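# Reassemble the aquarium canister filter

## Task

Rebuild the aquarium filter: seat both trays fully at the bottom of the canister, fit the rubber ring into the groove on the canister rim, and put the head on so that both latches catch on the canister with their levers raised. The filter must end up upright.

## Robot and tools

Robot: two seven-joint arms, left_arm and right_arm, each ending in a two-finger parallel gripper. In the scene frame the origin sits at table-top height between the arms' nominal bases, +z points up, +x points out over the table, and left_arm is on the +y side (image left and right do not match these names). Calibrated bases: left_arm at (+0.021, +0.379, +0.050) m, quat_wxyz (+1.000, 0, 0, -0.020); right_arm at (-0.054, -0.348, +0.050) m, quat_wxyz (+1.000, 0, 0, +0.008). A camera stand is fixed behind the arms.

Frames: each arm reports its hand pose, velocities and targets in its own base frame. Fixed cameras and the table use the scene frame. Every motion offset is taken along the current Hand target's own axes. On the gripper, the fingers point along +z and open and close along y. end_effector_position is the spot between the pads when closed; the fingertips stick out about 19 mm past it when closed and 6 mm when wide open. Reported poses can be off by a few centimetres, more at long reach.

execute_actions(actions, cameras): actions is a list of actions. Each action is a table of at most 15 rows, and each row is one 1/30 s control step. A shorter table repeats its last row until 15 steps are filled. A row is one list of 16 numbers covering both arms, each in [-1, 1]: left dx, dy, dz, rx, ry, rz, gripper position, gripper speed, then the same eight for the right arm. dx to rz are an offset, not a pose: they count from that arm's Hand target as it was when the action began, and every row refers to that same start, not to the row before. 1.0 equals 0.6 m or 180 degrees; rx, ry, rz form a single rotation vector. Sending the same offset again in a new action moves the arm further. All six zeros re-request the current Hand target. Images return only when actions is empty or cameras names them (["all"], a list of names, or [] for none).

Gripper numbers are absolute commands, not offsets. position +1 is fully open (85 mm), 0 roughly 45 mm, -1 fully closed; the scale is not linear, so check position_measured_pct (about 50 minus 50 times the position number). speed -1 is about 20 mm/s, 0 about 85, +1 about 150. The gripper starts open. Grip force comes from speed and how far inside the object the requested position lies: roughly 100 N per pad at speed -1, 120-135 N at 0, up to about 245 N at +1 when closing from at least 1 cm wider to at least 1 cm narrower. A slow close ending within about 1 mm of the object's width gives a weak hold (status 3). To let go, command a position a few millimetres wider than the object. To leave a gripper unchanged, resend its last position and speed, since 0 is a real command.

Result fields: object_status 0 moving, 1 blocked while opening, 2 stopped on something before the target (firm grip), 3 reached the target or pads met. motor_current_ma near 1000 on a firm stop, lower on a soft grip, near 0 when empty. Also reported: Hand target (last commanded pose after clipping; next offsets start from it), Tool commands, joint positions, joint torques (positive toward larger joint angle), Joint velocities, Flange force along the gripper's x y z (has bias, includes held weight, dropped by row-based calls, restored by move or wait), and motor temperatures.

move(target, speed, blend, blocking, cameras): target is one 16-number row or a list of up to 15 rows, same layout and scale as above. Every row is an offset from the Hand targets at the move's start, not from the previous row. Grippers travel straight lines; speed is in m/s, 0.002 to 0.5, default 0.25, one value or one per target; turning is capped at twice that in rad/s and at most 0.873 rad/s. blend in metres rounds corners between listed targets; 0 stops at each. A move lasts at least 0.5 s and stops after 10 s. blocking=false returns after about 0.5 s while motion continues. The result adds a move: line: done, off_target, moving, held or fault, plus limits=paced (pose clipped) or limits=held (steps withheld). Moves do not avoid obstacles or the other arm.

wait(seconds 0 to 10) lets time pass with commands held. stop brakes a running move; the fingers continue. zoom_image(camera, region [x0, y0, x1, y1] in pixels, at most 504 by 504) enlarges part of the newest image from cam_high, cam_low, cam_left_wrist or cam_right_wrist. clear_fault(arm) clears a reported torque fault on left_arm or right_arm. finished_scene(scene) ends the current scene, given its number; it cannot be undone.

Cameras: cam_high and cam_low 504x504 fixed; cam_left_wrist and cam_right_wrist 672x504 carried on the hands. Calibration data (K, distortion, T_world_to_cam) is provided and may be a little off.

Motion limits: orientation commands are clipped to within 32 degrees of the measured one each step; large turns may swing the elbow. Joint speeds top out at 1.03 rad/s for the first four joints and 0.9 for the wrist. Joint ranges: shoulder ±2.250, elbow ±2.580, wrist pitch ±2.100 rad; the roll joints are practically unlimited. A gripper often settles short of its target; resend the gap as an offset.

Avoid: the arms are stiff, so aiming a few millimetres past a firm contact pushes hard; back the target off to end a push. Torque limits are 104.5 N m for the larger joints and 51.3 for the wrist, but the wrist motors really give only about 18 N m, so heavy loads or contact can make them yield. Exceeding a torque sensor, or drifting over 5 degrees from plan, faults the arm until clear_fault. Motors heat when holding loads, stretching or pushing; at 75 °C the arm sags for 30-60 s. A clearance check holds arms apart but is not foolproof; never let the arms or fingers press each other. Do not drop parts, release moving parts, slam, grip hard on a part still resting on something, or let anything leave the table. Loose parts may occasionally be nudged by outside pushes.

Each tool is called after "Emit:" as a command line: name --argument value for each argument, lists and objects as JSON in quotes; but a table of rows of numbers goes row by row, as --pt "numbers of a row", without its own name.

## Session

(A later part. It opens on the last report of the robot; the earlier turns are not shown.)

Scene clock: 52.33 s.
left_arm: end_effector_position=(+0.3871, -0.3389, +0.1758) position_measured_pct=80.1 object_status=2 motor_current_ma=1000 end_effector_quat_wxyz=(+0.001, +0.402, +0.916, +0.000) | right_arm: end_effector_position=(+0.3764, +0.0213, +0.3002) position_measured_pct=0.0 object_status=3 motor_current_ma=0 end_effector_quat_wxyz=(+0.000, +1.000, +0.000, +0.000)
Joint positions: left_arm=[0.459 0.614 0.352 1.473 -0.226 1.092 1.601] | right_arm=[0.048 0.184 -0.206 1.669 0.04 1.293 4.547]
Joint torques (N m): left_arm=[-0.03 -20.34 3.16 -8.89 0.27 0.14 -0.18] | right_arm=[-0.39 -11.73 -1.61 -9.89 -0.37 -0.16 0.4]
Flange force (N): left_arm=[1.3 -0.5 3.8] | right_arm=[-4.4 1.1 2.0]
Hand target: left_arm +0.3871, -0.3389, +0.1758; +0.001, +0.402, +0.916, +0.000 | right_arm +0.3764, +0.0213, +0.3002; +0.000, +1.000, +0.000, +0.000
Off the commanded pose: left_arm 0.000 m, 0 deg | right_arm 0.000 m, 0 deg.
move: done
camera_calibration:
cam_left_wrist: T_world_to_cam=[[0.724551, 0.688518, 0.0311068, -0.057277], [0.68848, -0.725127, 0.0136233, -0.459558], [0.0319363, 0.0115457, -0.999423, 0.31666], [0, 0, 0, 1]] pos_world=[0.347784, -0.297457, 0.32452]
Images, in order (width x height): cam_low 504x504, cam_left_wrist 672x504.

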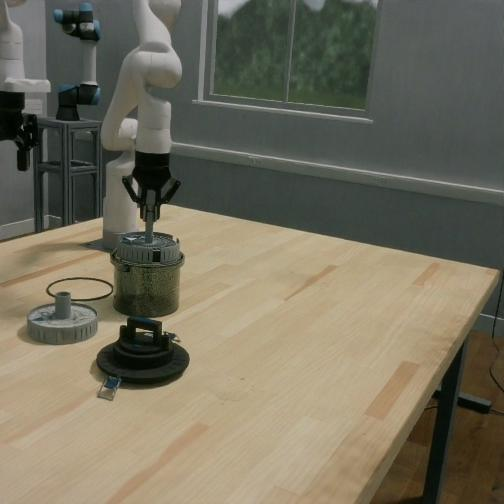

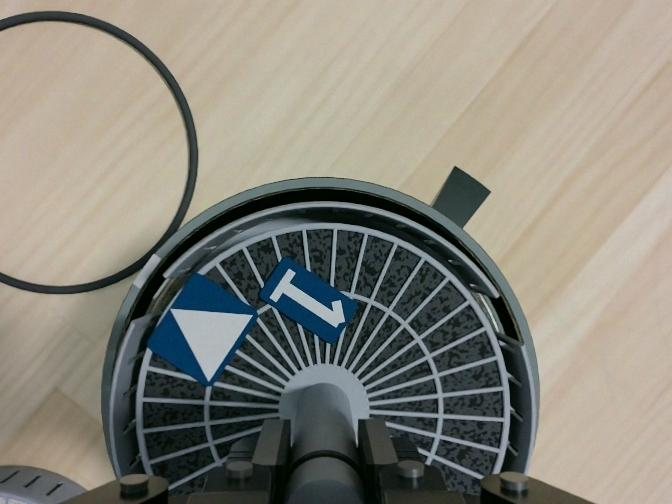

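Emit:
move --target '[-0.003,-0.0013,0.0167,0,0,0,-0.8,-1,0,0,0,0,0,0,1,1]' --speed 0.04 --cameras '["cam_left_wrist","cam_low"]'

Emit:
zoom_image --camera "cam_low" --region '[90, 160, 210, 330]'

Scene clock: 54.47 s.
left_arm: end_effector_position=(+0.3877, -0.3408, +0.1658) position_measured_pct=80.1 object_status=2 motor_current_ma=1000 end_effector_quat_wxyz=(+0.001, +0.402, +0.916, +0.000) | right_arm: end_effector_position=(+0.3764, +0.0213, +0.3002) position_measured_pct=0.0 object_status=3 motor_current_ma=0 end_effector_quat_wxyz=(+0.000, +1.000, +0.000, +0.000)
Joint positions: left_arm=[0.464 0.629 0.349 1.481 -0.232 1.069 1.607] | right_arm=[0.048 0.184 -0.206 1.669 0.04 1.293 4.547]
Joint torques (N m): left_arm=[0.03 -21.21 3.17 -8.87 0.27 -0.15 -0.09] | right_arm=[-0.38 -11.74 -1.56 -9.9 -0.39 -0.15 0.39]
Flange force (N): left_arm=[-0.3 -0.1 4.0] | right_arm=[-4.4 1.0 2.1]
Hand target: left_arm +0.3877, -0.3408, +0.1658; +0.001, +0.402, +0.916, +0.000 | right_arm +0.3764, +0.0213, +0.3002; +0.000, +1.000, +0.000, +0.000
Off the commanded pose: left_arm 0.000 m, 0 deg | right_arm 0.000 m, 0 deg.
move: done
camera_calibration:
cam_left_wrist: T_world_to_cam=[[0.724551, 0.688518, 0.0311068, -0.0560925], [0.68848, -0.725127, 0.0136233, -0.461212], [0.0319363, 0.0115457, -0.999423, 0.306668], [0, 0, 0, 1]] pos_world=[0.348384, -0.299357, 0.31452]
Images, in order (width x height): cam_low 504x504, cam_left_wrist 672x504.

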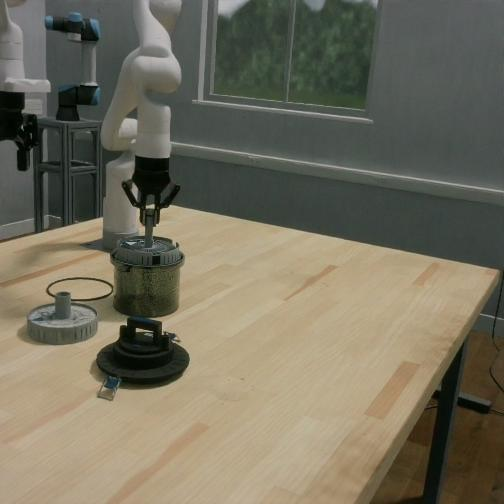

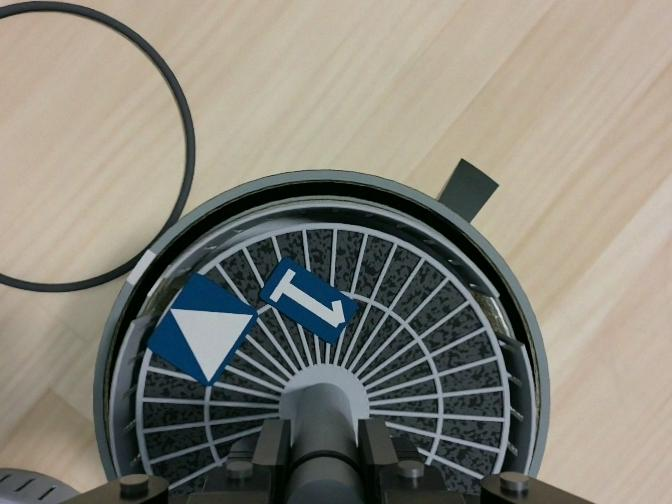

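Scaled by 2.965.

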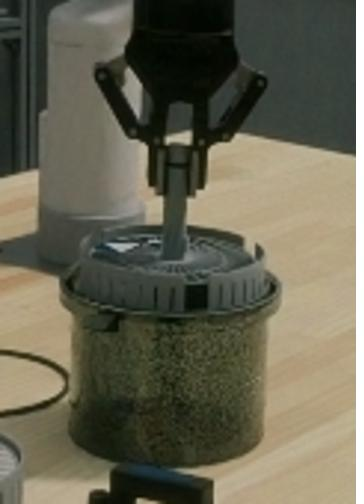

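Emit:
move --target '[-0.0017,0,0.04,0,0,0,-0.8,-1,0,0,0,0,0,0,1,1]' --speed 0.04 --cameras '["cam_left_wrist","cam_low"]'

Emit:
zoom_image --camera "cam_left_wrist" --region '[60, 130, 340, 500]'

Emit:
zoom_image --camera "cam_left_wrist" --region '[330, 130, 610, 500]'

Scene clock: 56.17 s.
left_arm: end_effector_position=(+0.3885, -0.3416, +0.1418) position_measured_pct=80.1 object_status=2 motor_current_ma=1000 end_effector_quat_wxyz=(+0.001, +0.402, +0.916, +0.000) | right_arm: end_effector_position=(+0.3764, +0.0213, +0.3002) position_measured_pct=0.0 object_status=3 motor_current_ma=0 end_effector_quat_wxyz=(+0.000, +1.000, +0.000, +0.000)
Joint positions: left_arm=[0.47 0.661 0.339 1.51 -0.244 1.01 1.617] | right_arm=[0.048 0.184 -0.206 1.669 0.04 1.293 4.547]
Joint torques (N m): left_arm=[-0.05 -21.08 3.27 -8.65 0.25 0.09 -0.23] | right_arm=[-0.39 -11.73 -1.59 -9.9 -0.38 -0.15 0.38]
Flange force (N): left_arm=[1.4 -0.7 4.3] | right_arm=[-4.4 1.1 2.1]
Hand target: left_arm +0.3885, -0.3416, +0.1418; +0.001, +0.402, +0.916, +0.000 | right_arm +0.3764, +0.0213, +0.3002; +0.000, +1.000, +0.000, +0.000
Off the commanded pose: left_arm 0.000 m, 0 deg | right_arm 0.000 m, 0 deg.
move: done
camera_calibration:
cam_left_wrist: T_world_to_cam=[[0.724553, 0.688519, 0.031038, -0.0553553], [0.688478, -0.725128, 0.0136958, -0.462036], [0.0319363, 0.0114457, -0.999424, 0.282636], [0, 0, 0, 1]] pos_world=[0.349184, -0.300157, 0.29052]
Images, in order (width x height): cam_low 504x504, cam_left_wrist 672x504.

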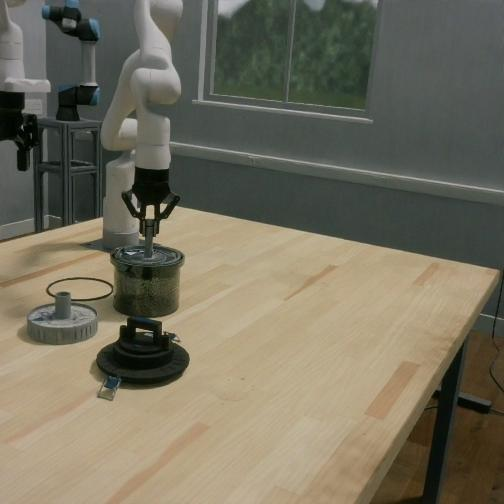

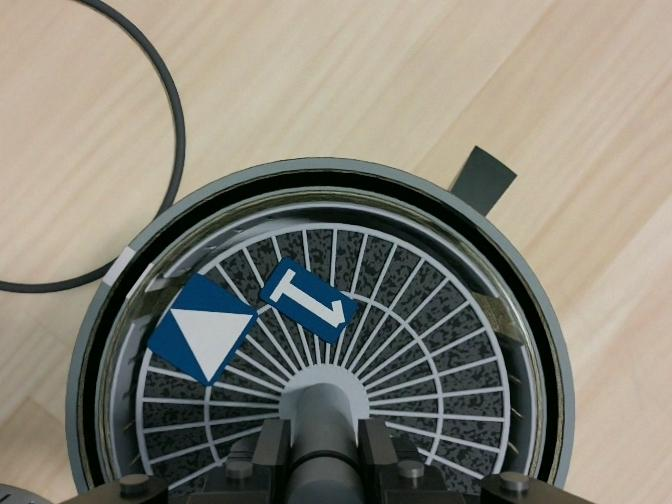

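Scaled by 1.362.

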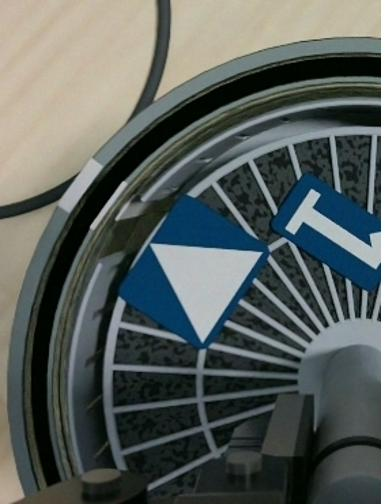

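Scaled by 1.362.

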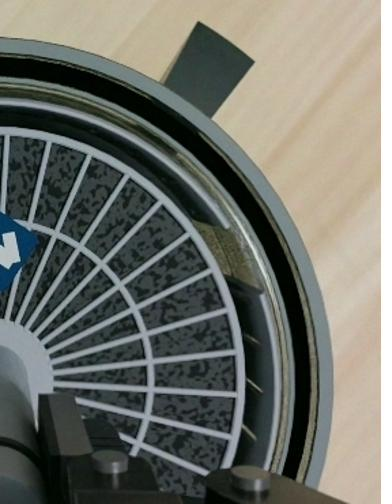

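Emit:
move --target '[0,0,0.1,0,0,0.006,-0.8,-1,0,0,0,0,0,0,1,1]' --speed 0.05 --cameras '["cam_left_wrist","cam_low"]'

Emit:
zoom_image --camera "cam_left_wrist" --region '[0, 130, 336, 504]'

Emit:
zoom_image --camera "cam_left_wrist" --region '[336, 130, 672, 504]'

Scene clock: 59.20 s.
left_arm: end_effector_position=(+0.3886, -0.3417, +0.0818) position_measured_pct=80.1 object_status=2 motor_current_ma=1000 end_effector_quat_wxyz=(+0.001, +0.410, +0.912, +0.000) | right_arm: end_effector_position=(+0.3764, +0.0213, +0.3002) position_measured_pct=0.0 object_status=3 motor_current_ma=0 end_effector_quat_wxyz=(+0.000, +1.000, +0.000, +0.000)
Joint positions: left_arm=[0.484 0.747 0.314 1.571 -0.28 0.865 1.628] | right_arm=[0.048 0.184 -0.206 1.669 0.04 1.293 4.547]
Joint torques (N m): left_arm=[0.03 -21.26 3.2 -7.59 0.28 -0.15 -0.26] | right_arm=[-0.38 -11.71 -1.58 -9.89 -0.37 -0.14 0.38]
Flange force (N): left_arm=[1.3 -0.6 2.9] | right_arm=[-4.4 1.1 2.0]
Hand target: left_arm +0.3886, -0.3417, +0.0818; +0.001, +0.410, +0.912, +0.000 | right_arm +0.3764, +0.0213, +0.3002; +0.000, +1.000, +0.000, +0.000
Off the commanded pose: left_arm 0.000 m, 0 deg | right_arm 0.000 m, 0 deg.
move: done
camera_calibration:
cam_left_wrist: T_world_to_cam=[[0.737437, 0.674699, 0.0311183, -0.0632404], [0.674648, -0.738013, 0.0136827, -0.46042], [0.0321974, 0.0109038, -0.999422, 0.222481], [0, 0, 0, 1]] pos_world=[0.350094, -0.299553, 0.23062]
Images, in order (width x height): cam_low 504x504, cam_left_wrist 672x504.

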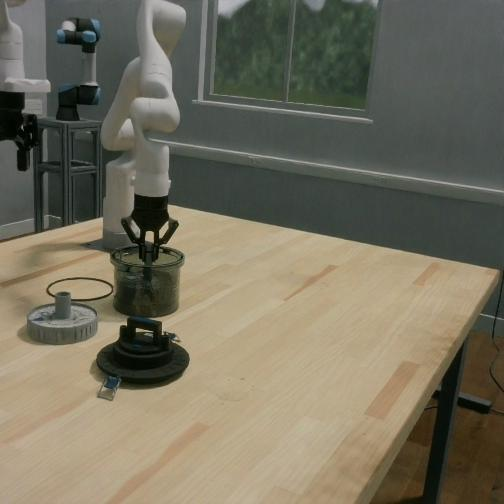

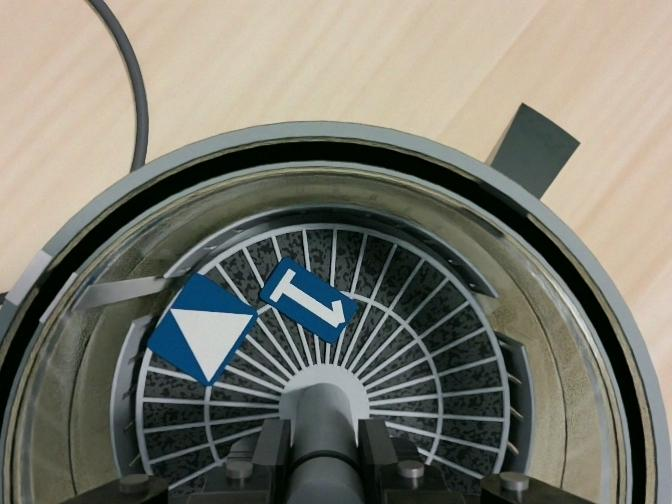

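Scaled by 1.348.

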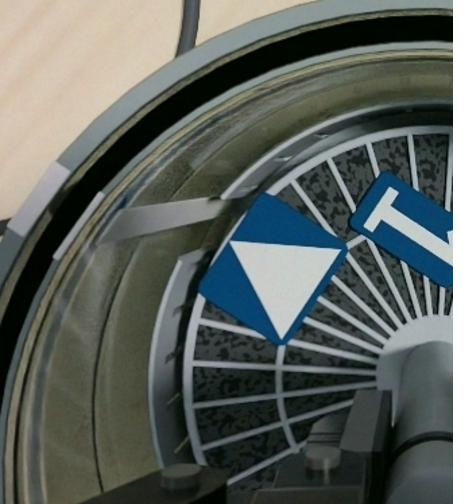

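Scaled by 1.348.

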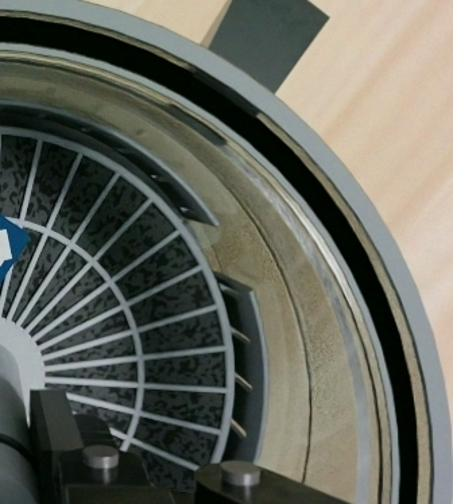

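Emit:
move --target '[0,0,0.035,0,0,0.0035,-0.8,-1,0,0,0,0,0,0,1,1]' --speed 0.03 --cameras '["cam_left_wrist"]'

Emit:
zoom_image --camera "cam_left_wrist" --region '[0, 130, 336, 504]'

Scene clock: 61.37 s.
left_arm: end_effector_position=(+0.3887, -0.3417, +0.0608) position_measured_pct=80.1 object_status=2 motor_current_ma=1000 end_effector_quat_wxyz=(+0.001, +0.415, +0.910, +0.000) | right_arm: end_effector_position=(+0.3764, +0.0213, +0.3002) position_measured_pct=0.0 object_status=3 motor_current_ma=0 end_effector_quat_wxyz=(+0.000, +1.000, +0.000, +0.000)
Joint positions: left_arm=[0.49 0.78 0.305 1.586 -0.294 0.818 1.628] | right_arm=[0.048 0.184 -0.206 1.669 0.04 1.293 4.547]
Joint torques (N m): left_arm=[-0.05 -21.71 3.45 -7.17 0.3 0.31 -0.24] | right_arm=[-0.41 -11.73 -1.59 -9.91 -0.39 -0.15 0.39]
Flange force (N): left_arm=[1.6 -0.9 4.3] | right_arm=[-4.4 1.1 2.1]
Hand target: left_arm +0.3887, -0.3417, +0.0608; +0.001, +0.415, +0.910, +0.000 | right_arm +0.3764, +0.0213, +0.3002; +0.000, +1.000, +0.000, +0.000
Off the commanded pose: left_arm 0.000 m, 0 deg | right_arm 0.000 m, 0 deg.
move: done
camera_calibration:
cam_left_wrist: T_world_to_cam=[[0.744757, 0.66661, 0.0311201, -0.0682149], [0.666554, -0.745332, 0.0136486, -0.45952], [0.0322931, 0.0105784, -0.999422, 0.201241], [0, 0, 0, 1]] pos_world=[0.3506, -0.299151, 0.20952]
Images, in order (width x height): cam_left_wrist 672x504.

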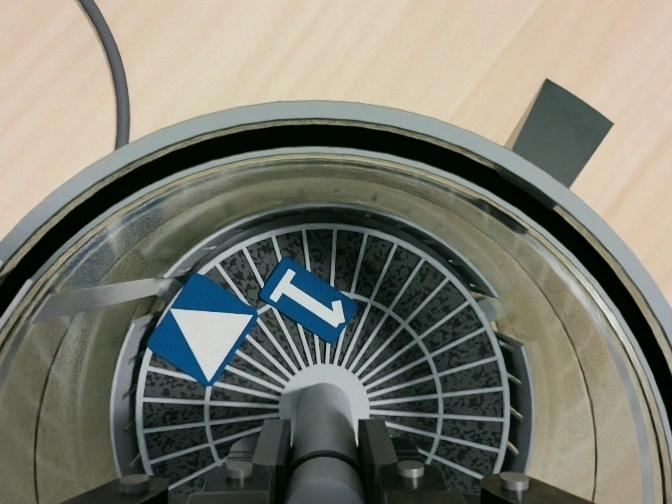

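Scaled by 1.348.

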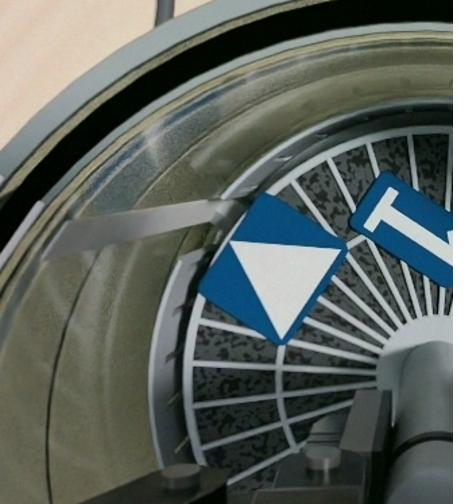

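Emit:
zoom_image --camera "cam_left_wrist" --region '[430, 250, 570, 390]'

Emit:
zoom_image --camera "cam_left_wrist" --region '[110, 230, 250, 370]'

Scaled by 3.600.

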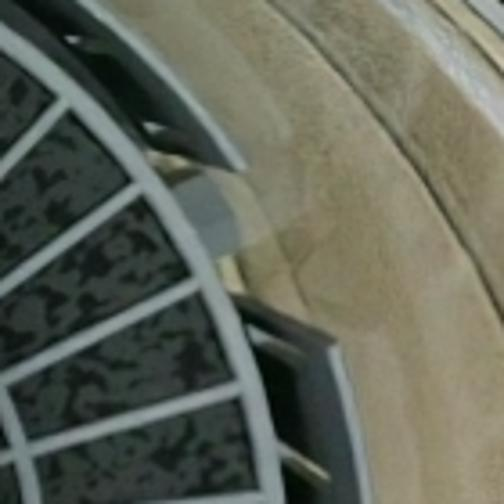

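Scaled by 3.600.

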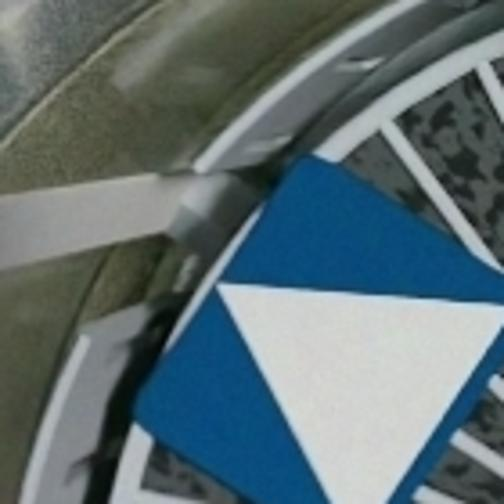

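Emit:
move --target '[0,0,0.0075,0,0,0,-0.8,-1,0,0,0,0,0,0,1,1]' --speed 0.02 --cameras '[]'

Emit:
move --target '[0,0,0.0033,0,0,0,-0.8,-1,0,0,0,0,0,0,1,1]' --speed 0.01 --cameras '["cam_left_wrist"]'

Scene clock: 63.10 s.
left_arm: end_effector_position=(+0.3887, -0.3418, +0.0563) position_measured_pct=80.1 object_status=2 motor_current_ma=1000 end_effector_quat_wxyz=(+0.001, +0.415, +0.910, +0.000) | right_arm: end_effector_position=(+0.3764, +0.0213, +0.3002) position_measured_pct=0.0 object_status=3 motor_current_ma=0 end_effector_quat_wxyz=(+0.000, +1.000, +0.000, +0.000)
Joint positions: left_arm=[0.491 0.788 0.303 1.589 -0.297 0.807 1.63] | right_arm=[0.048 0.184 -0.206 1.669 0.04 1.293 4.547]
Joint torques (N m): left_arm=[0.03 -21.3 3.32 -7.04 0.24 0.5 -0.21] | right_arm=[-0.41 -11.72 -1.59 -9.89 -0.38 -0.16 0.39]
Flange force (N): left_arm=[2.6 -0.8 3.8] | right_arm=[-4.4 1.1 2.0]
Hand target: left_arm +0.3887, -0.3417, +0.0563; +0.001, +0.415, +0.910, +0.000 | right_arm +0.3764, +0.0213, +0.3002; +0.000, +1.000, +0.000, +0.000
Off the commanded pose: left_arm 0.000 m, 0 deg | right_arm 0.000 m, 0 deg.
move: done
No camera images: "cameras" was empty.

Scene clock: 63.80 s.
left_arm: end_effector_position=(+0.3887, -0.3418, +0.0544) position_measured_pct=80.1 object_status=2 motor_current_ma=1000 end_effector_quat_wxyz=(+0.002, +0.415, +0.910, +0.000) | right_arm: end_effector_position=(+0.3764, +0.0213, +0.3002) position_measured_pct=0.0 object_status=3 motor_current_ma=0 end_effector_quat_wxyz=(+0.000, +1.000, +0.000, +0.000)
Joint positions: left_arm=[0.492 0.791 0.301 1.59 -0.298 0.803 1.631] | right_arm=[0.048 0.184 -0.206 1.669 0.04 1.293 4.547]
Joint torques (N m): left_arm=[-1.42 -10.76 0.97 -4.33 0.14 -0.87 -0.33] | right_arm=[-0.43 -11.73 -1.59 -9.91 -0.37 -0.15 0.41]
Flange force (N): left_arm=[5.8 -4.3 -19.1] | right_arm=[-4.4 1.1 2.1]
Hand target: left_arm +0.3887, -0.3418, +0.0543; +0.001, +0.415, +0.910, +0.000 | right_arm +0.3764, +0.0213, +0.3002; +0.000, +1.000, +0.000, +0.000
Off the commanded pose: left_arm 0.000 m, 0 deg | right_arm 0.000 m, 0 deg.
move: done
camera_calibration:
cam_left_wrist: T_world_to_cam=[[0.744793, 0.666562, 0.0312702, -0.0680729], [0.666504, -0.745374, 0.0137803, -0.459454], [0.0324934, 0.0105782, -0.999416, 0.194773], [0, 0, 0, 1]] pos_world=[0.350599, -0.299151, 0.20312]
Images, in order (width x height): cam_left_wrist 672x504.

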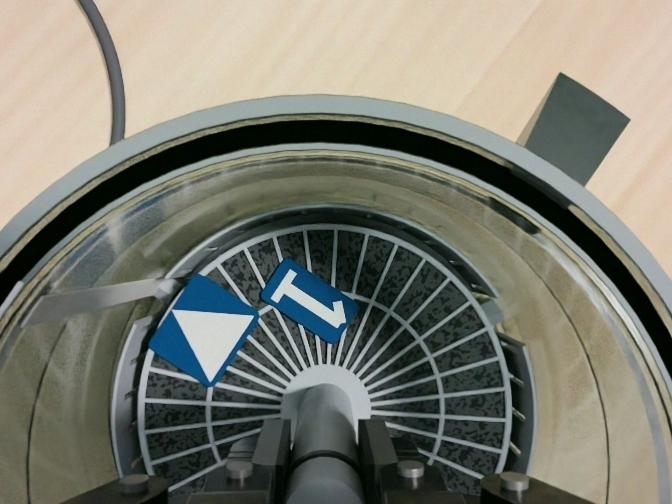

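Emit:
move --target '[0,0,-0.0015,0,0,0,-0.3,-0.5,0,0,0,0,0,0,1,1]' --speed 0.02 --cameras '["cam_left_wrist"]'

Emit:
zoom_image --camera "cam_left_wrist" --region '[110, 230, 250, 370]'

Emit:
zoom_image --camera "cam_left_wrist" --region '[430, 250, 570, 390]'

Scene clock: 65.07 s.
left_arm: end_effector_position=(+0.3887, -0.3417, +0.0552) position_measured_pct=64.9 object_status=3 motor_current_ma=0 end_effector_quat_wxyz=(+0.001, +0.415, +0.910, +0.000) | right_arm: end_effector_position=(+0.3764, +0.0213, +0.3002) position_measured_pct=0.0 object_status=3 motor_current_ma=0 end_effector_quat_wxyz=(+0.000, +1.000, +0.000, +0.000)
Joint positions: left_arm=[0.492 0.79 0.302 1.59 -0.298 0.805 1.631] | right_arm=[0.048 0.184 -0.206 1.669 0.04 1.293 4.547]
Joint torques (N m): left_arm=[0.03 -21.12 3.22 -6.89 0.22 0.15 -0.18] | right_arm=[-0.41 -11.73 -1.61 -9.89 -0.39 -0.13 0.39]
Flange force (N): left_arm=[1.7 -0.6 2.6] | right_arm=[-4.4 1.1 2.1]
Hand target: left_arm +0.3887, -0.3417, +0.0552; +0.001, +0.415, +0.910, +0.000 | right_arm +0.3764, +0.0213, +0.3002; +0.000, +1.000, +0.000, +0.000
Off the commanded pose: left_arm 0.000 m, 0 deg | right_arm 0.000 m, 0 deg.
move: done
camera_calibration:
cam_left_wrist: T_world_to_cam=[[0.744801, 0.666561, 0.0311214, -0.0680709], [0.666505, -0.745376, 0.013647, -0.459439], [0.0322937, 0.0105782, -0.999422, 0.195644], [0, 0, 0, 1]] pos_world=[0.3506, -0.299151, 0.20392]
Images, in order (width x height): cam_left_wrist 672x504.

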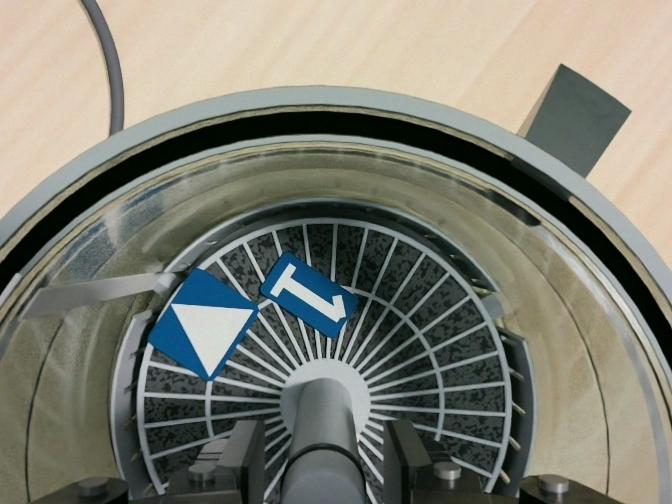

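Scaled by 3.600.

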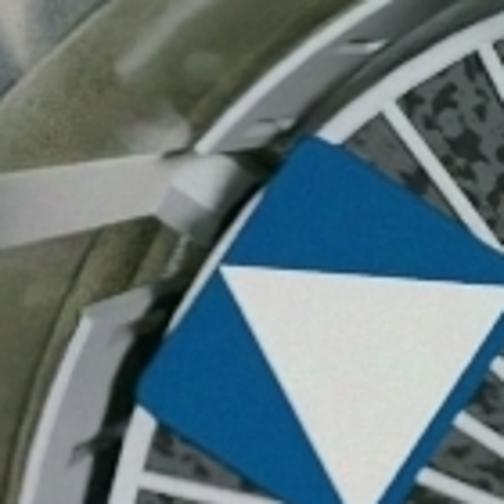

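Scaled by 3.600.

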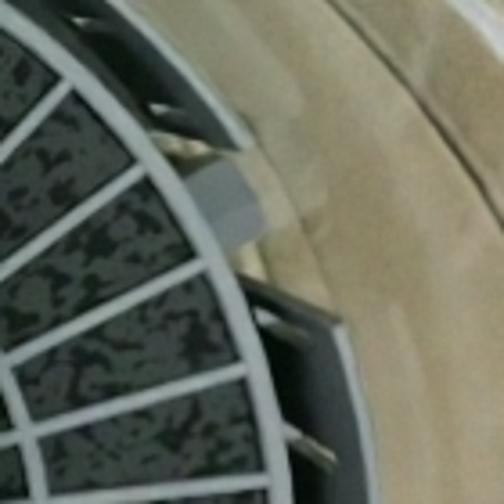

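Emit:
move --pt "0 0 -0.4167 0 0 0 -0.3 -0.5 0 0 0 0 0 0 1 1" --pt "0.3425 0.165 -0.4167 0 0 0 1 -0.5 0.0393 -0.201 0.333 0 0 0 1 1" --speed 0.2 --cameras '["cam_right_wrist","cam_low"]'

Scene clock: 71.30 s.
left_arm: end_effector_position=(+0.3282, -0.1212, +0.3047) position_measured_pct=0.0 object_status=0 motor_current_ma=0 end_effector_quat_wxyz=(+0.001, +0.415, +0.910, +0.000) | right_arm: end_effector_position=(+0.3998, +0.1418, +0.1003) position_measured_pct=0.0 object_status=3 motor_current_ma=0 end_effector_quat_wxyz=(+0.000, +1.000, +0.000, +0.000)
Joint positions: left_arm=[0.03 0.108 0.283 1.749 -0.03 1.286 1.035] | right_arm=[-0.23 0.546 -0.241 1.873 0.185 0.745 4.139]
Joint torques (N m): left_arm=[-0.11 -11.01 1.27 -9.36 0.2 0.11 -0.22] | right_arm=[-0.38 -15.73 -2.19 -7.3 -0.39 -0.15 0.4]
Flange force (N): left_arm=[0.3 0.1 2.4] | right_arm=[-4.9 1.7 0.5]
Hand target: left_arm +0.3282, -0.1212, +0.3047; +0.001, +0.415, +0.910, +0.000 | right_arm +0.3998, +0.1418, +0.1003; +0.000, +1.000, +0.000, +0.000
Off the commanded pose: left_arm 0.000 m, 0 deg | right_arm 0.000 m, 0 deg.
move: done
camera_calibration:
cam_right_wrist: T_world_to_cam=[[-0.00252755, -0.999974, -0.00678011, 0.144491], [-0.999994, 0.00251289, 0.00217008, 0.455609], [-0.00215299, 0.00678556, -0.999975, 0.243419], [0, 0, 0, 1]] pos_world=[0.456496, 0.14169, 0.243404]
Images, in order (width x height): cam_low 504x504, cam_right_wrist 672x504.

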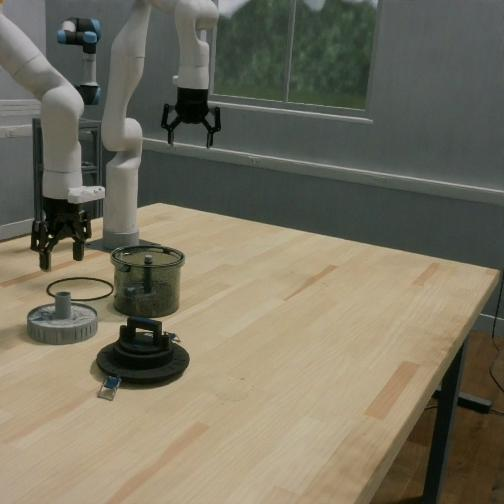

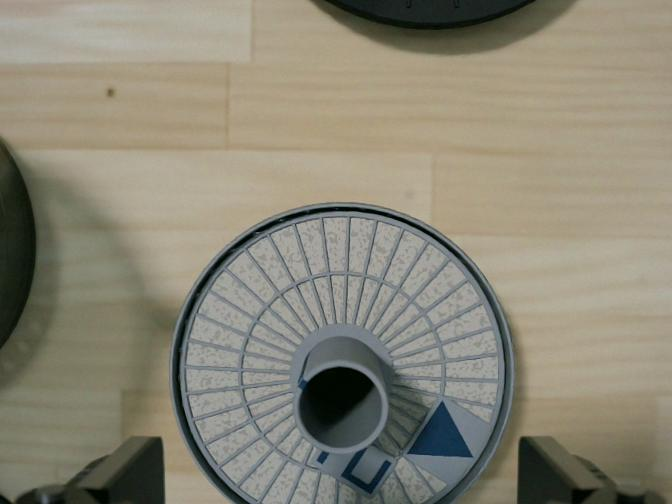

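Emit:
move --target '[0,0,0,0,0,0,1,-0.5,0.011,0,0.1337,0,0,0,1,1]' --speed 0.1 --cameras '["cam_right_wrist","cam_low"]'

Emit:
zoom_image --camera "cam_low" --region '[20, 220, 120, 360]'

Scene clock: 73.90 s.
left_arm: end_effector_position=(+0.3282, -0.1212, +0.3047) position_measured_pct=0.0 object_status=3 motor_current_ma=0 end_effector_quat_wxyz=(+0.001, +0.415, +0.910, +0.000) | right_arm: end_effector_position=(+0.4063, +0.1417, +0.0201) position_measured_pct=0.0 object_status=3 motor_current_ma=0 end_effector_quat_wxyz=(+0.000, +1.000, +0.000, +0.000)
Joint positions: left_arm=[0.03 0.108 0.283 1.749 -0.03 1.286 1.035] | right_arm=[-0.262 0.715 -0.192 1.909 0.246 0.541 4.094]
Joint torques (N m): left_arm=[0.01 -10.98 1.34 -9.34 0.15 0.18 -0.19] | right_arm=[-0.37 -17.22 -2.02 -5.89 -0.45 -0.22 0.45]
Flange force (N): left_arm=[0.7 0.3 2.6] | right_arm=[-5.4 1.7 0.0]
Hand target: left_arm +0.3282, -0.1212, +0.3047; +0.001, +0.415, +0.910, +0.000 | right_arm +0.4064, +0.1417, +0.0201; +0.000, +1.000, +0.000, +0.000
Off the commanded pose: left_arm 0.000 m, 0 deg | right_arm 0.000 m, 0 deg.
move: done
camera_calibration:
cam_right_wrist: T_world_to_cam=[[-0.00252823, -0.999974, -0.00677984, 0.143864], [-0.999994, 0.00251289, 0.00227007, 0.462266], [-0.00225298, 0.00678554, -0.999974, 0.163282], [0, 0, 0, 1]] pos_world=[0.462995, 0.14159, 0.163204]
Images, in order (width x height): cam_low 504x504, cam_right_wrist 672x504.

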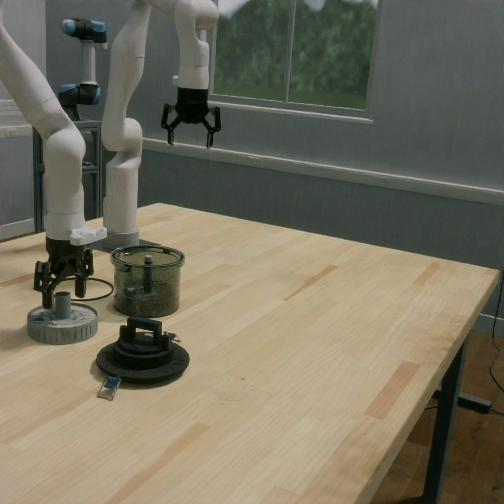

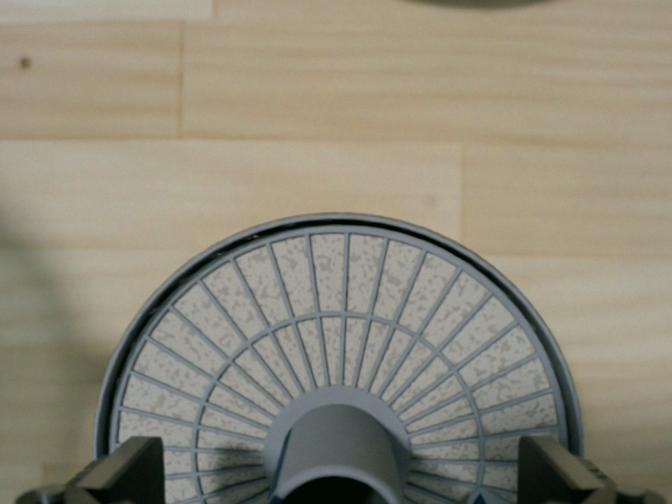

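Scaled by 3.600.

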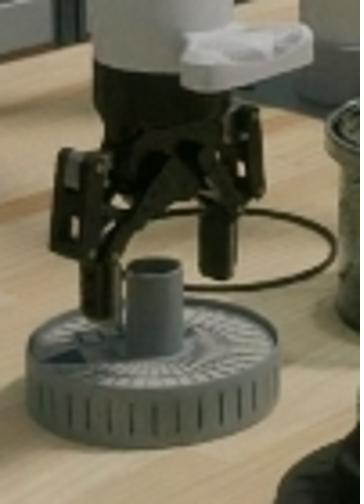

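Emit:
move --target '[0,0,0,0,0,0,1,-0.5,0,0,0,0,0,0,-0.6,-1]' --cameras '["cam_right_wrist","cam_low"]'

Scene clock: 78.37 s.
left_arm: end_effector_position=(+0.3282, -0.1212, +0.3047) position_measured_pct=0.0 object_status=3 motor_current_ma=0 end_effector_quat_wxyz=(+0.001, +0.415, +0.910, +0.000) | right_arm: end_effector_position=(+0.4064, +0.1417, +0.0201) position_measured_pct=64.9 object_status=0 motor_current_ma=1000 end_effector_quat_wxyz=(+0.000, +1.000, +0.000, +0.000)
Joint positions: left_arm=[0.03 0.108 0.283 1.749 -0.03 1.286 1.035] | right_arm=[-0.262 0.715 -0.191 1.909 0.246 0.541 4.094]
Joint torques (N m): left_arm=[0.01 -10.94 1.34 -9.37 0.18 0.13 -0.18] | right_arm=[-0.06 -12.53 -1.35 -5.39 -0.04 -0.83 0.51]
Flange force (N): left_arm=[0.8 0.3 2.4] | right_arm=[-8.3 1.7 -12.4]
Hand target: left_arm +0.3282, -0.1212, +0.3047; +0.001, +0.415, +0.910, +0.000 | right_arm +0.4064, +0.1417, +0.0201; +0.000, +1.000, +0.000, +0.000
Off the commanded pose: left_arm 0.000 m, 0 deg | right_arm 0.000 m, 0 deg.
move: done
camera_calibration:
cam_right_wrist: T_world_to_cam=[[-0.00252755, -0.999974, -0.00678011, 0.143864], [-0.999994, 0.00251289, 0.00217008, 0.462383], [-0.00215299, 0.00678556, -0.999975, 0.163236], [0, 0, 0, 1]] pos_world=[0.463096, 0.14159, 0.163204]
Images, in order (width x height): cam_low 504x504, cam_right_wrist 672x504.

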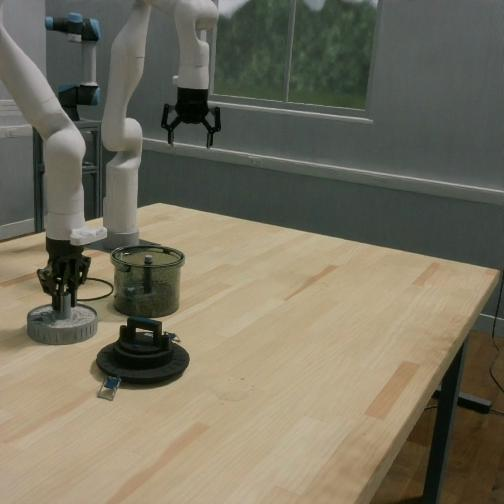

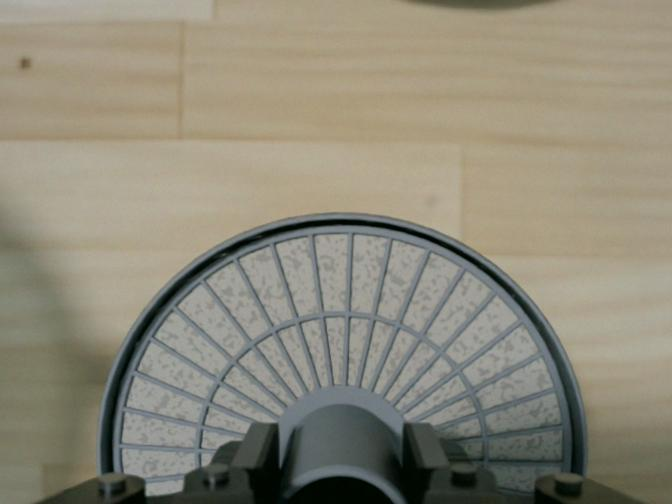

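Emit:
move --pt "0.184 0.0935 0 0 0 0 1 -0.5 0 0 -0.267 0 0 0 -0.6 -1" --pt "0.184 0.0935 0 0 0 0 1 -0.5 0.0727 -0.372 -0.267 0 0 0.311 -0.6 -1" --speed '[0.08,0.15]' --cameras '["cam_right_wrist","cam_low"]'

Scene clock: 85.90 s.
left_arm: end_effector_position=(+0.2983, -0.0011, +0.3044) position_measured_pct=0.0 object_status=3 motor_current_ma=0 end_effector_quat_wxyz=(+0.001, +0.415, +0.910, +0.000) | right_arm: end_effector_position=(+0.4499, +0.3650, +0.1801) position_measured_pct=64.9 object_status=2 motor_current_ma=1000 end_effector_quat_wxyz=(+0.000, +0.883, -0.469, +0.000)
Joint positions: left_arm=[-0.182 -0.014 0.098 1.875 0.003 1.279 0.63] | right_arm=[-0.704 0.737 -0.042 1.173 0.03 1.232 2.991]
Joint torques (N m): left_arm=[-0.01 -8.85 1.04 -9.38 0.17 0.2 -0.19] | right_arm=[-0.43 -21.8 -1.17 -9.85 -0.35 -0.06 0.24]
Flange force (N): left_arm=[1.2 0.4 2.7] | right_arm=[1.0 7.1 1.6]
Hand target: left_arm +0.2983, -0.0011, +0.3044; +0.001, +0.415, +0.910, +0.000 | right_arm +0.4499, +0.3651, +0.1801; +0.000, +0.883, -0.469, +0.000
Off the commanded pose: left_arm 0.000 m, 0 deg | right_arm 0.000 m, 0 deg.
move: done
camera_calibration:
cam_right_wrist: T_world_to_cam=[[-0.830193, -0.557432, -0.0070496, 0.579237], [-0.557454, 0.830206, 0.00148081, 0.00385861], [0.00502717, 0.00515919, -0.999974, 0.319135], [0, 0, 0, 1]] pos_world=[0.481425, 0.318035, 0.323205]
Images, in order (width x height): cam_low 504x504, cam_right_wrist 672x504.

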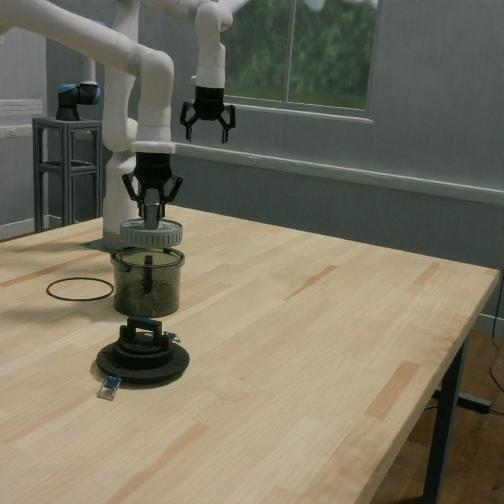

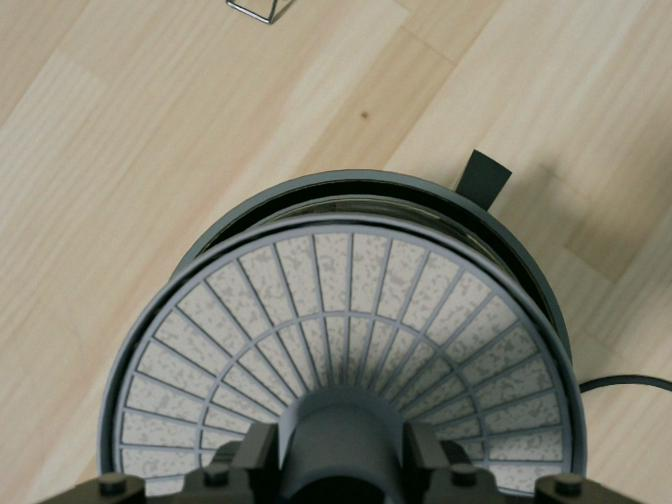

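Emit:
move --target '[0,0,0,0,0,0,1,-0.5,0.0038,0.0065,0.05,0,0,-0.003,-0.6,-1]' --speed 0.06 --cameras '["cam_right_wrist","cam_low"]'

Emit:
zoom_image --camera "cam_low" --region '[90, 160, 210, 330]'

Scene clock: 89.73 s.
left_arm: end_effector_position=(+0.2983, -0.0011, +0.3044) position_measured_pct=0.0 object_status=3 motor_current_ma=0 end_effector_quat_wxyz=(+0.001, +0.415, +0.910, +0.000) | right_arm: end_effector_position=(+0.4479, +0.3610, +0.1502) position_measured_pct=64.9 object_status=2 motor_current_ma=1000 end_effector_quat_wxyz=(+0.000, +0.885, -0.465, +0.000)
Joint positions: left_arm=[-0.182 -0.014 0.098 1.875 0.003 1.279 0.63] | right_arm=[-0.698 0.756 -0.045 1.239 0.034 1.148 3]
Joint torques (N m): left_arm=[-0.04 -8.82 1 -9.38 0.15 0.23 -0.23] | right_arm=[-0.44 -22.08 -1.25 -9.36 -0.35 0.12 0.41]
Flange force (N): left_arm=[1.0 0.2 2.8] | right_arm=[0.5 5.7 1.6]
Hand target: left_arm +0.2983, -0.0011, +0.3044; +0.001, +0.415, +0.910, +0.000 | right_arm +0.4479, +0.3610, +0.1501; +0.000, +0.885, -0.465, +0.000
Off the commanded pose: left_arm 0.000 m, 0 deg | right_arm 0.000 m, 0 deg.
move: done
camera_calibration:
cam_right_wrist: T_world_to_cam=[[-0.82493, -0.565191, -0.00700261, 0.575623], [-0.565213, 0.824944, 0.0014889, 0.0115086], [0.00493525, 0.00518621, -0.999974, 0.289298], [0, 0, 0, 1]] pos_world=[0.479926, 0.314343, 0.293305]
Images, in order (width x height): cam_low 504x504, cam_right_wrist 672x504.

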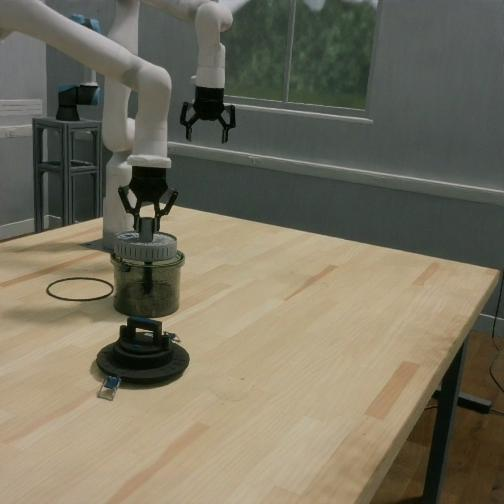

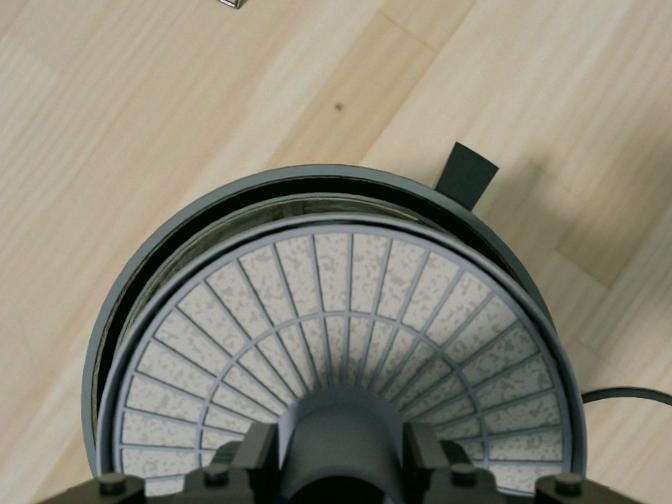

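Scaled by 2.965.

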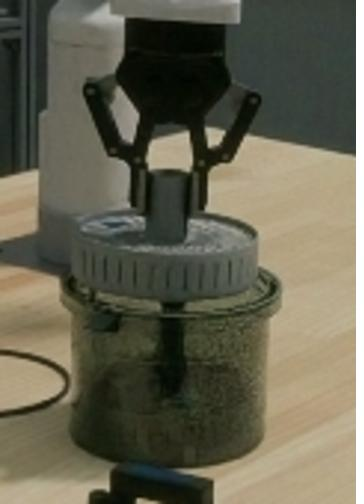

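Emit:
zoom_image --camera "cam_right_wrist" --region '[60, 150, 340, 480]'

Emit:
zoom_image --camera "cam_right_wrist" --region '[340, 130, 620, 480]'

Scaled by 1.527.

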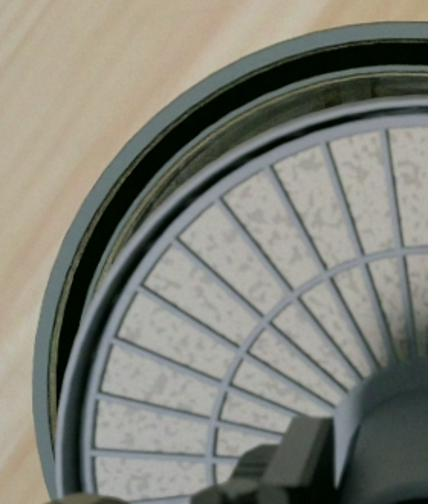

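Scaled by 1.440.

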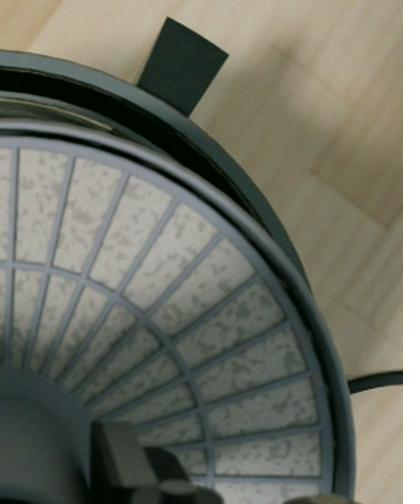

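Emit:
move --target '[0,0,0,0,0,0,1,-0.5,0.0025,-0.0092,0.01,0,0,0,-0.6,-1]' --speed 0.06 --cameras '["cam_right_wrist","cam_low"]'

Emit:
zoom_image --camera "cam_low" --region '[90, 160, 210, 330]'

Emit:
zoom_image --camera "cam_right_wrist" --region '[60, 150, 340, 480]'

Emit:
zoom_image --camera "cam_right_wrist" --region '[340, 130, 620, 480]'

Scene clock: 93.27 s.
left_arm: end_effector_position=(+0.2983, -0.0011, +0.3044) position_measured_pct=0.0 object_status=3 motor_current_ma=0 end_effector_quat_wxyz=(+0.001, +0.415, +0.910, +0.000) | right_arm: end_effector_position=(+0.4534, +0.3628, +0.1442) position_measured_pct=64.9 object_status=2 motor_current_ma=1000 end_effector_quat_wxyz=(+0.000, +0.885, -0.465, +0.000)
Joint positions: left_arm=[-0.182 -0.014 0.098 1.875 0.003 1.279 0.63] | right_arm=[-0.695 0.774 -0.045 1.222 0.035 1.146 3.004]
Joint velocities: left_arm=[within noise] | right_arm=[0 0.005 0 -0.002 0 0.001 0]
Joint torques (N m): left_arm=[0.04 -8.83 0.97 -9.4 0.2 0.18 -0.23] | right_arm=[-3.08 -9.5 -2.67 -4.89 -0.57 -1.28 0.2]
Flange force (N): left_arm=[1.1 0.2 2.7] | right_arm=[5.7 10.8 -21.3]
Hand target: left_arm +0.2983, -0.0011, +0.3044; +0.001, +0.415, +0.910, +0.000 | right_arm +0.4533, +0.3629, +0.1441; +0.000, +0.885, -0.465, +0.000
Off the commanded pose: left_arm 0.000 m, 0 deg | right_arm 0.000 m, 0 deg.
move: done
camera_calibration:
cam_right_wrist: T_world_to_cam=[[-0.824977, -0.565121, -0.00714055, 0.581094], [-0.565144, 0.824991, 0.00151579, 0.0130285], [0.00503428, 0.00528594, -0.999973, 0.283183], [0, 0, 0, 1]] pos_world=[0.485326, 0.316143, 0.287305]
Images, in order (width x height): cam_low 504x504, cam_right_wrist 672x504.

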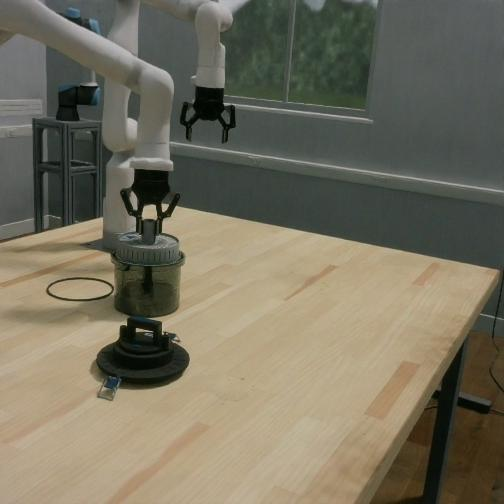

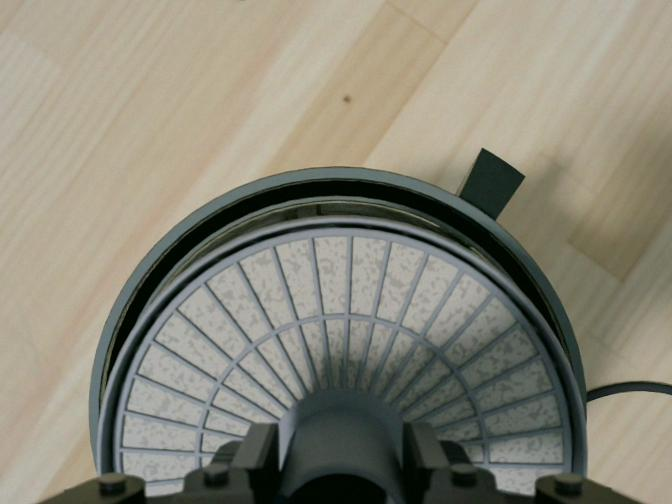

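Scaled by 2.965.

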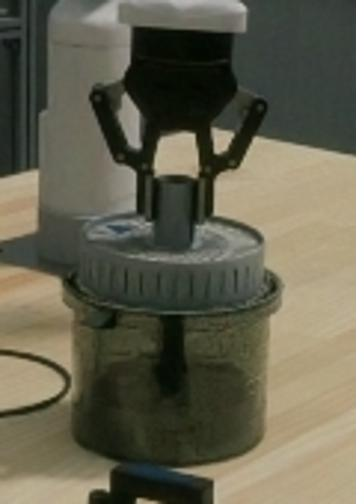

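Scaled by 1.527.

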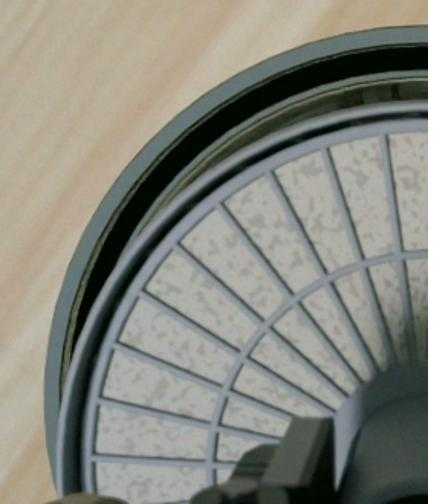

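Scaled by 1.440.

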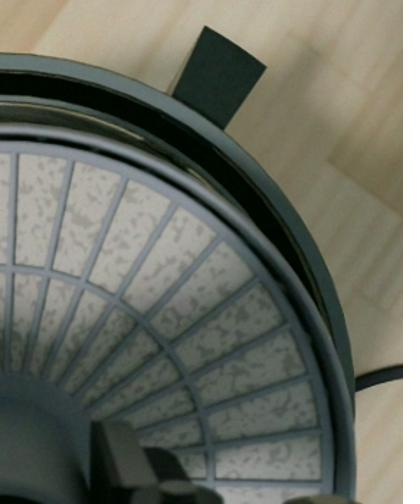

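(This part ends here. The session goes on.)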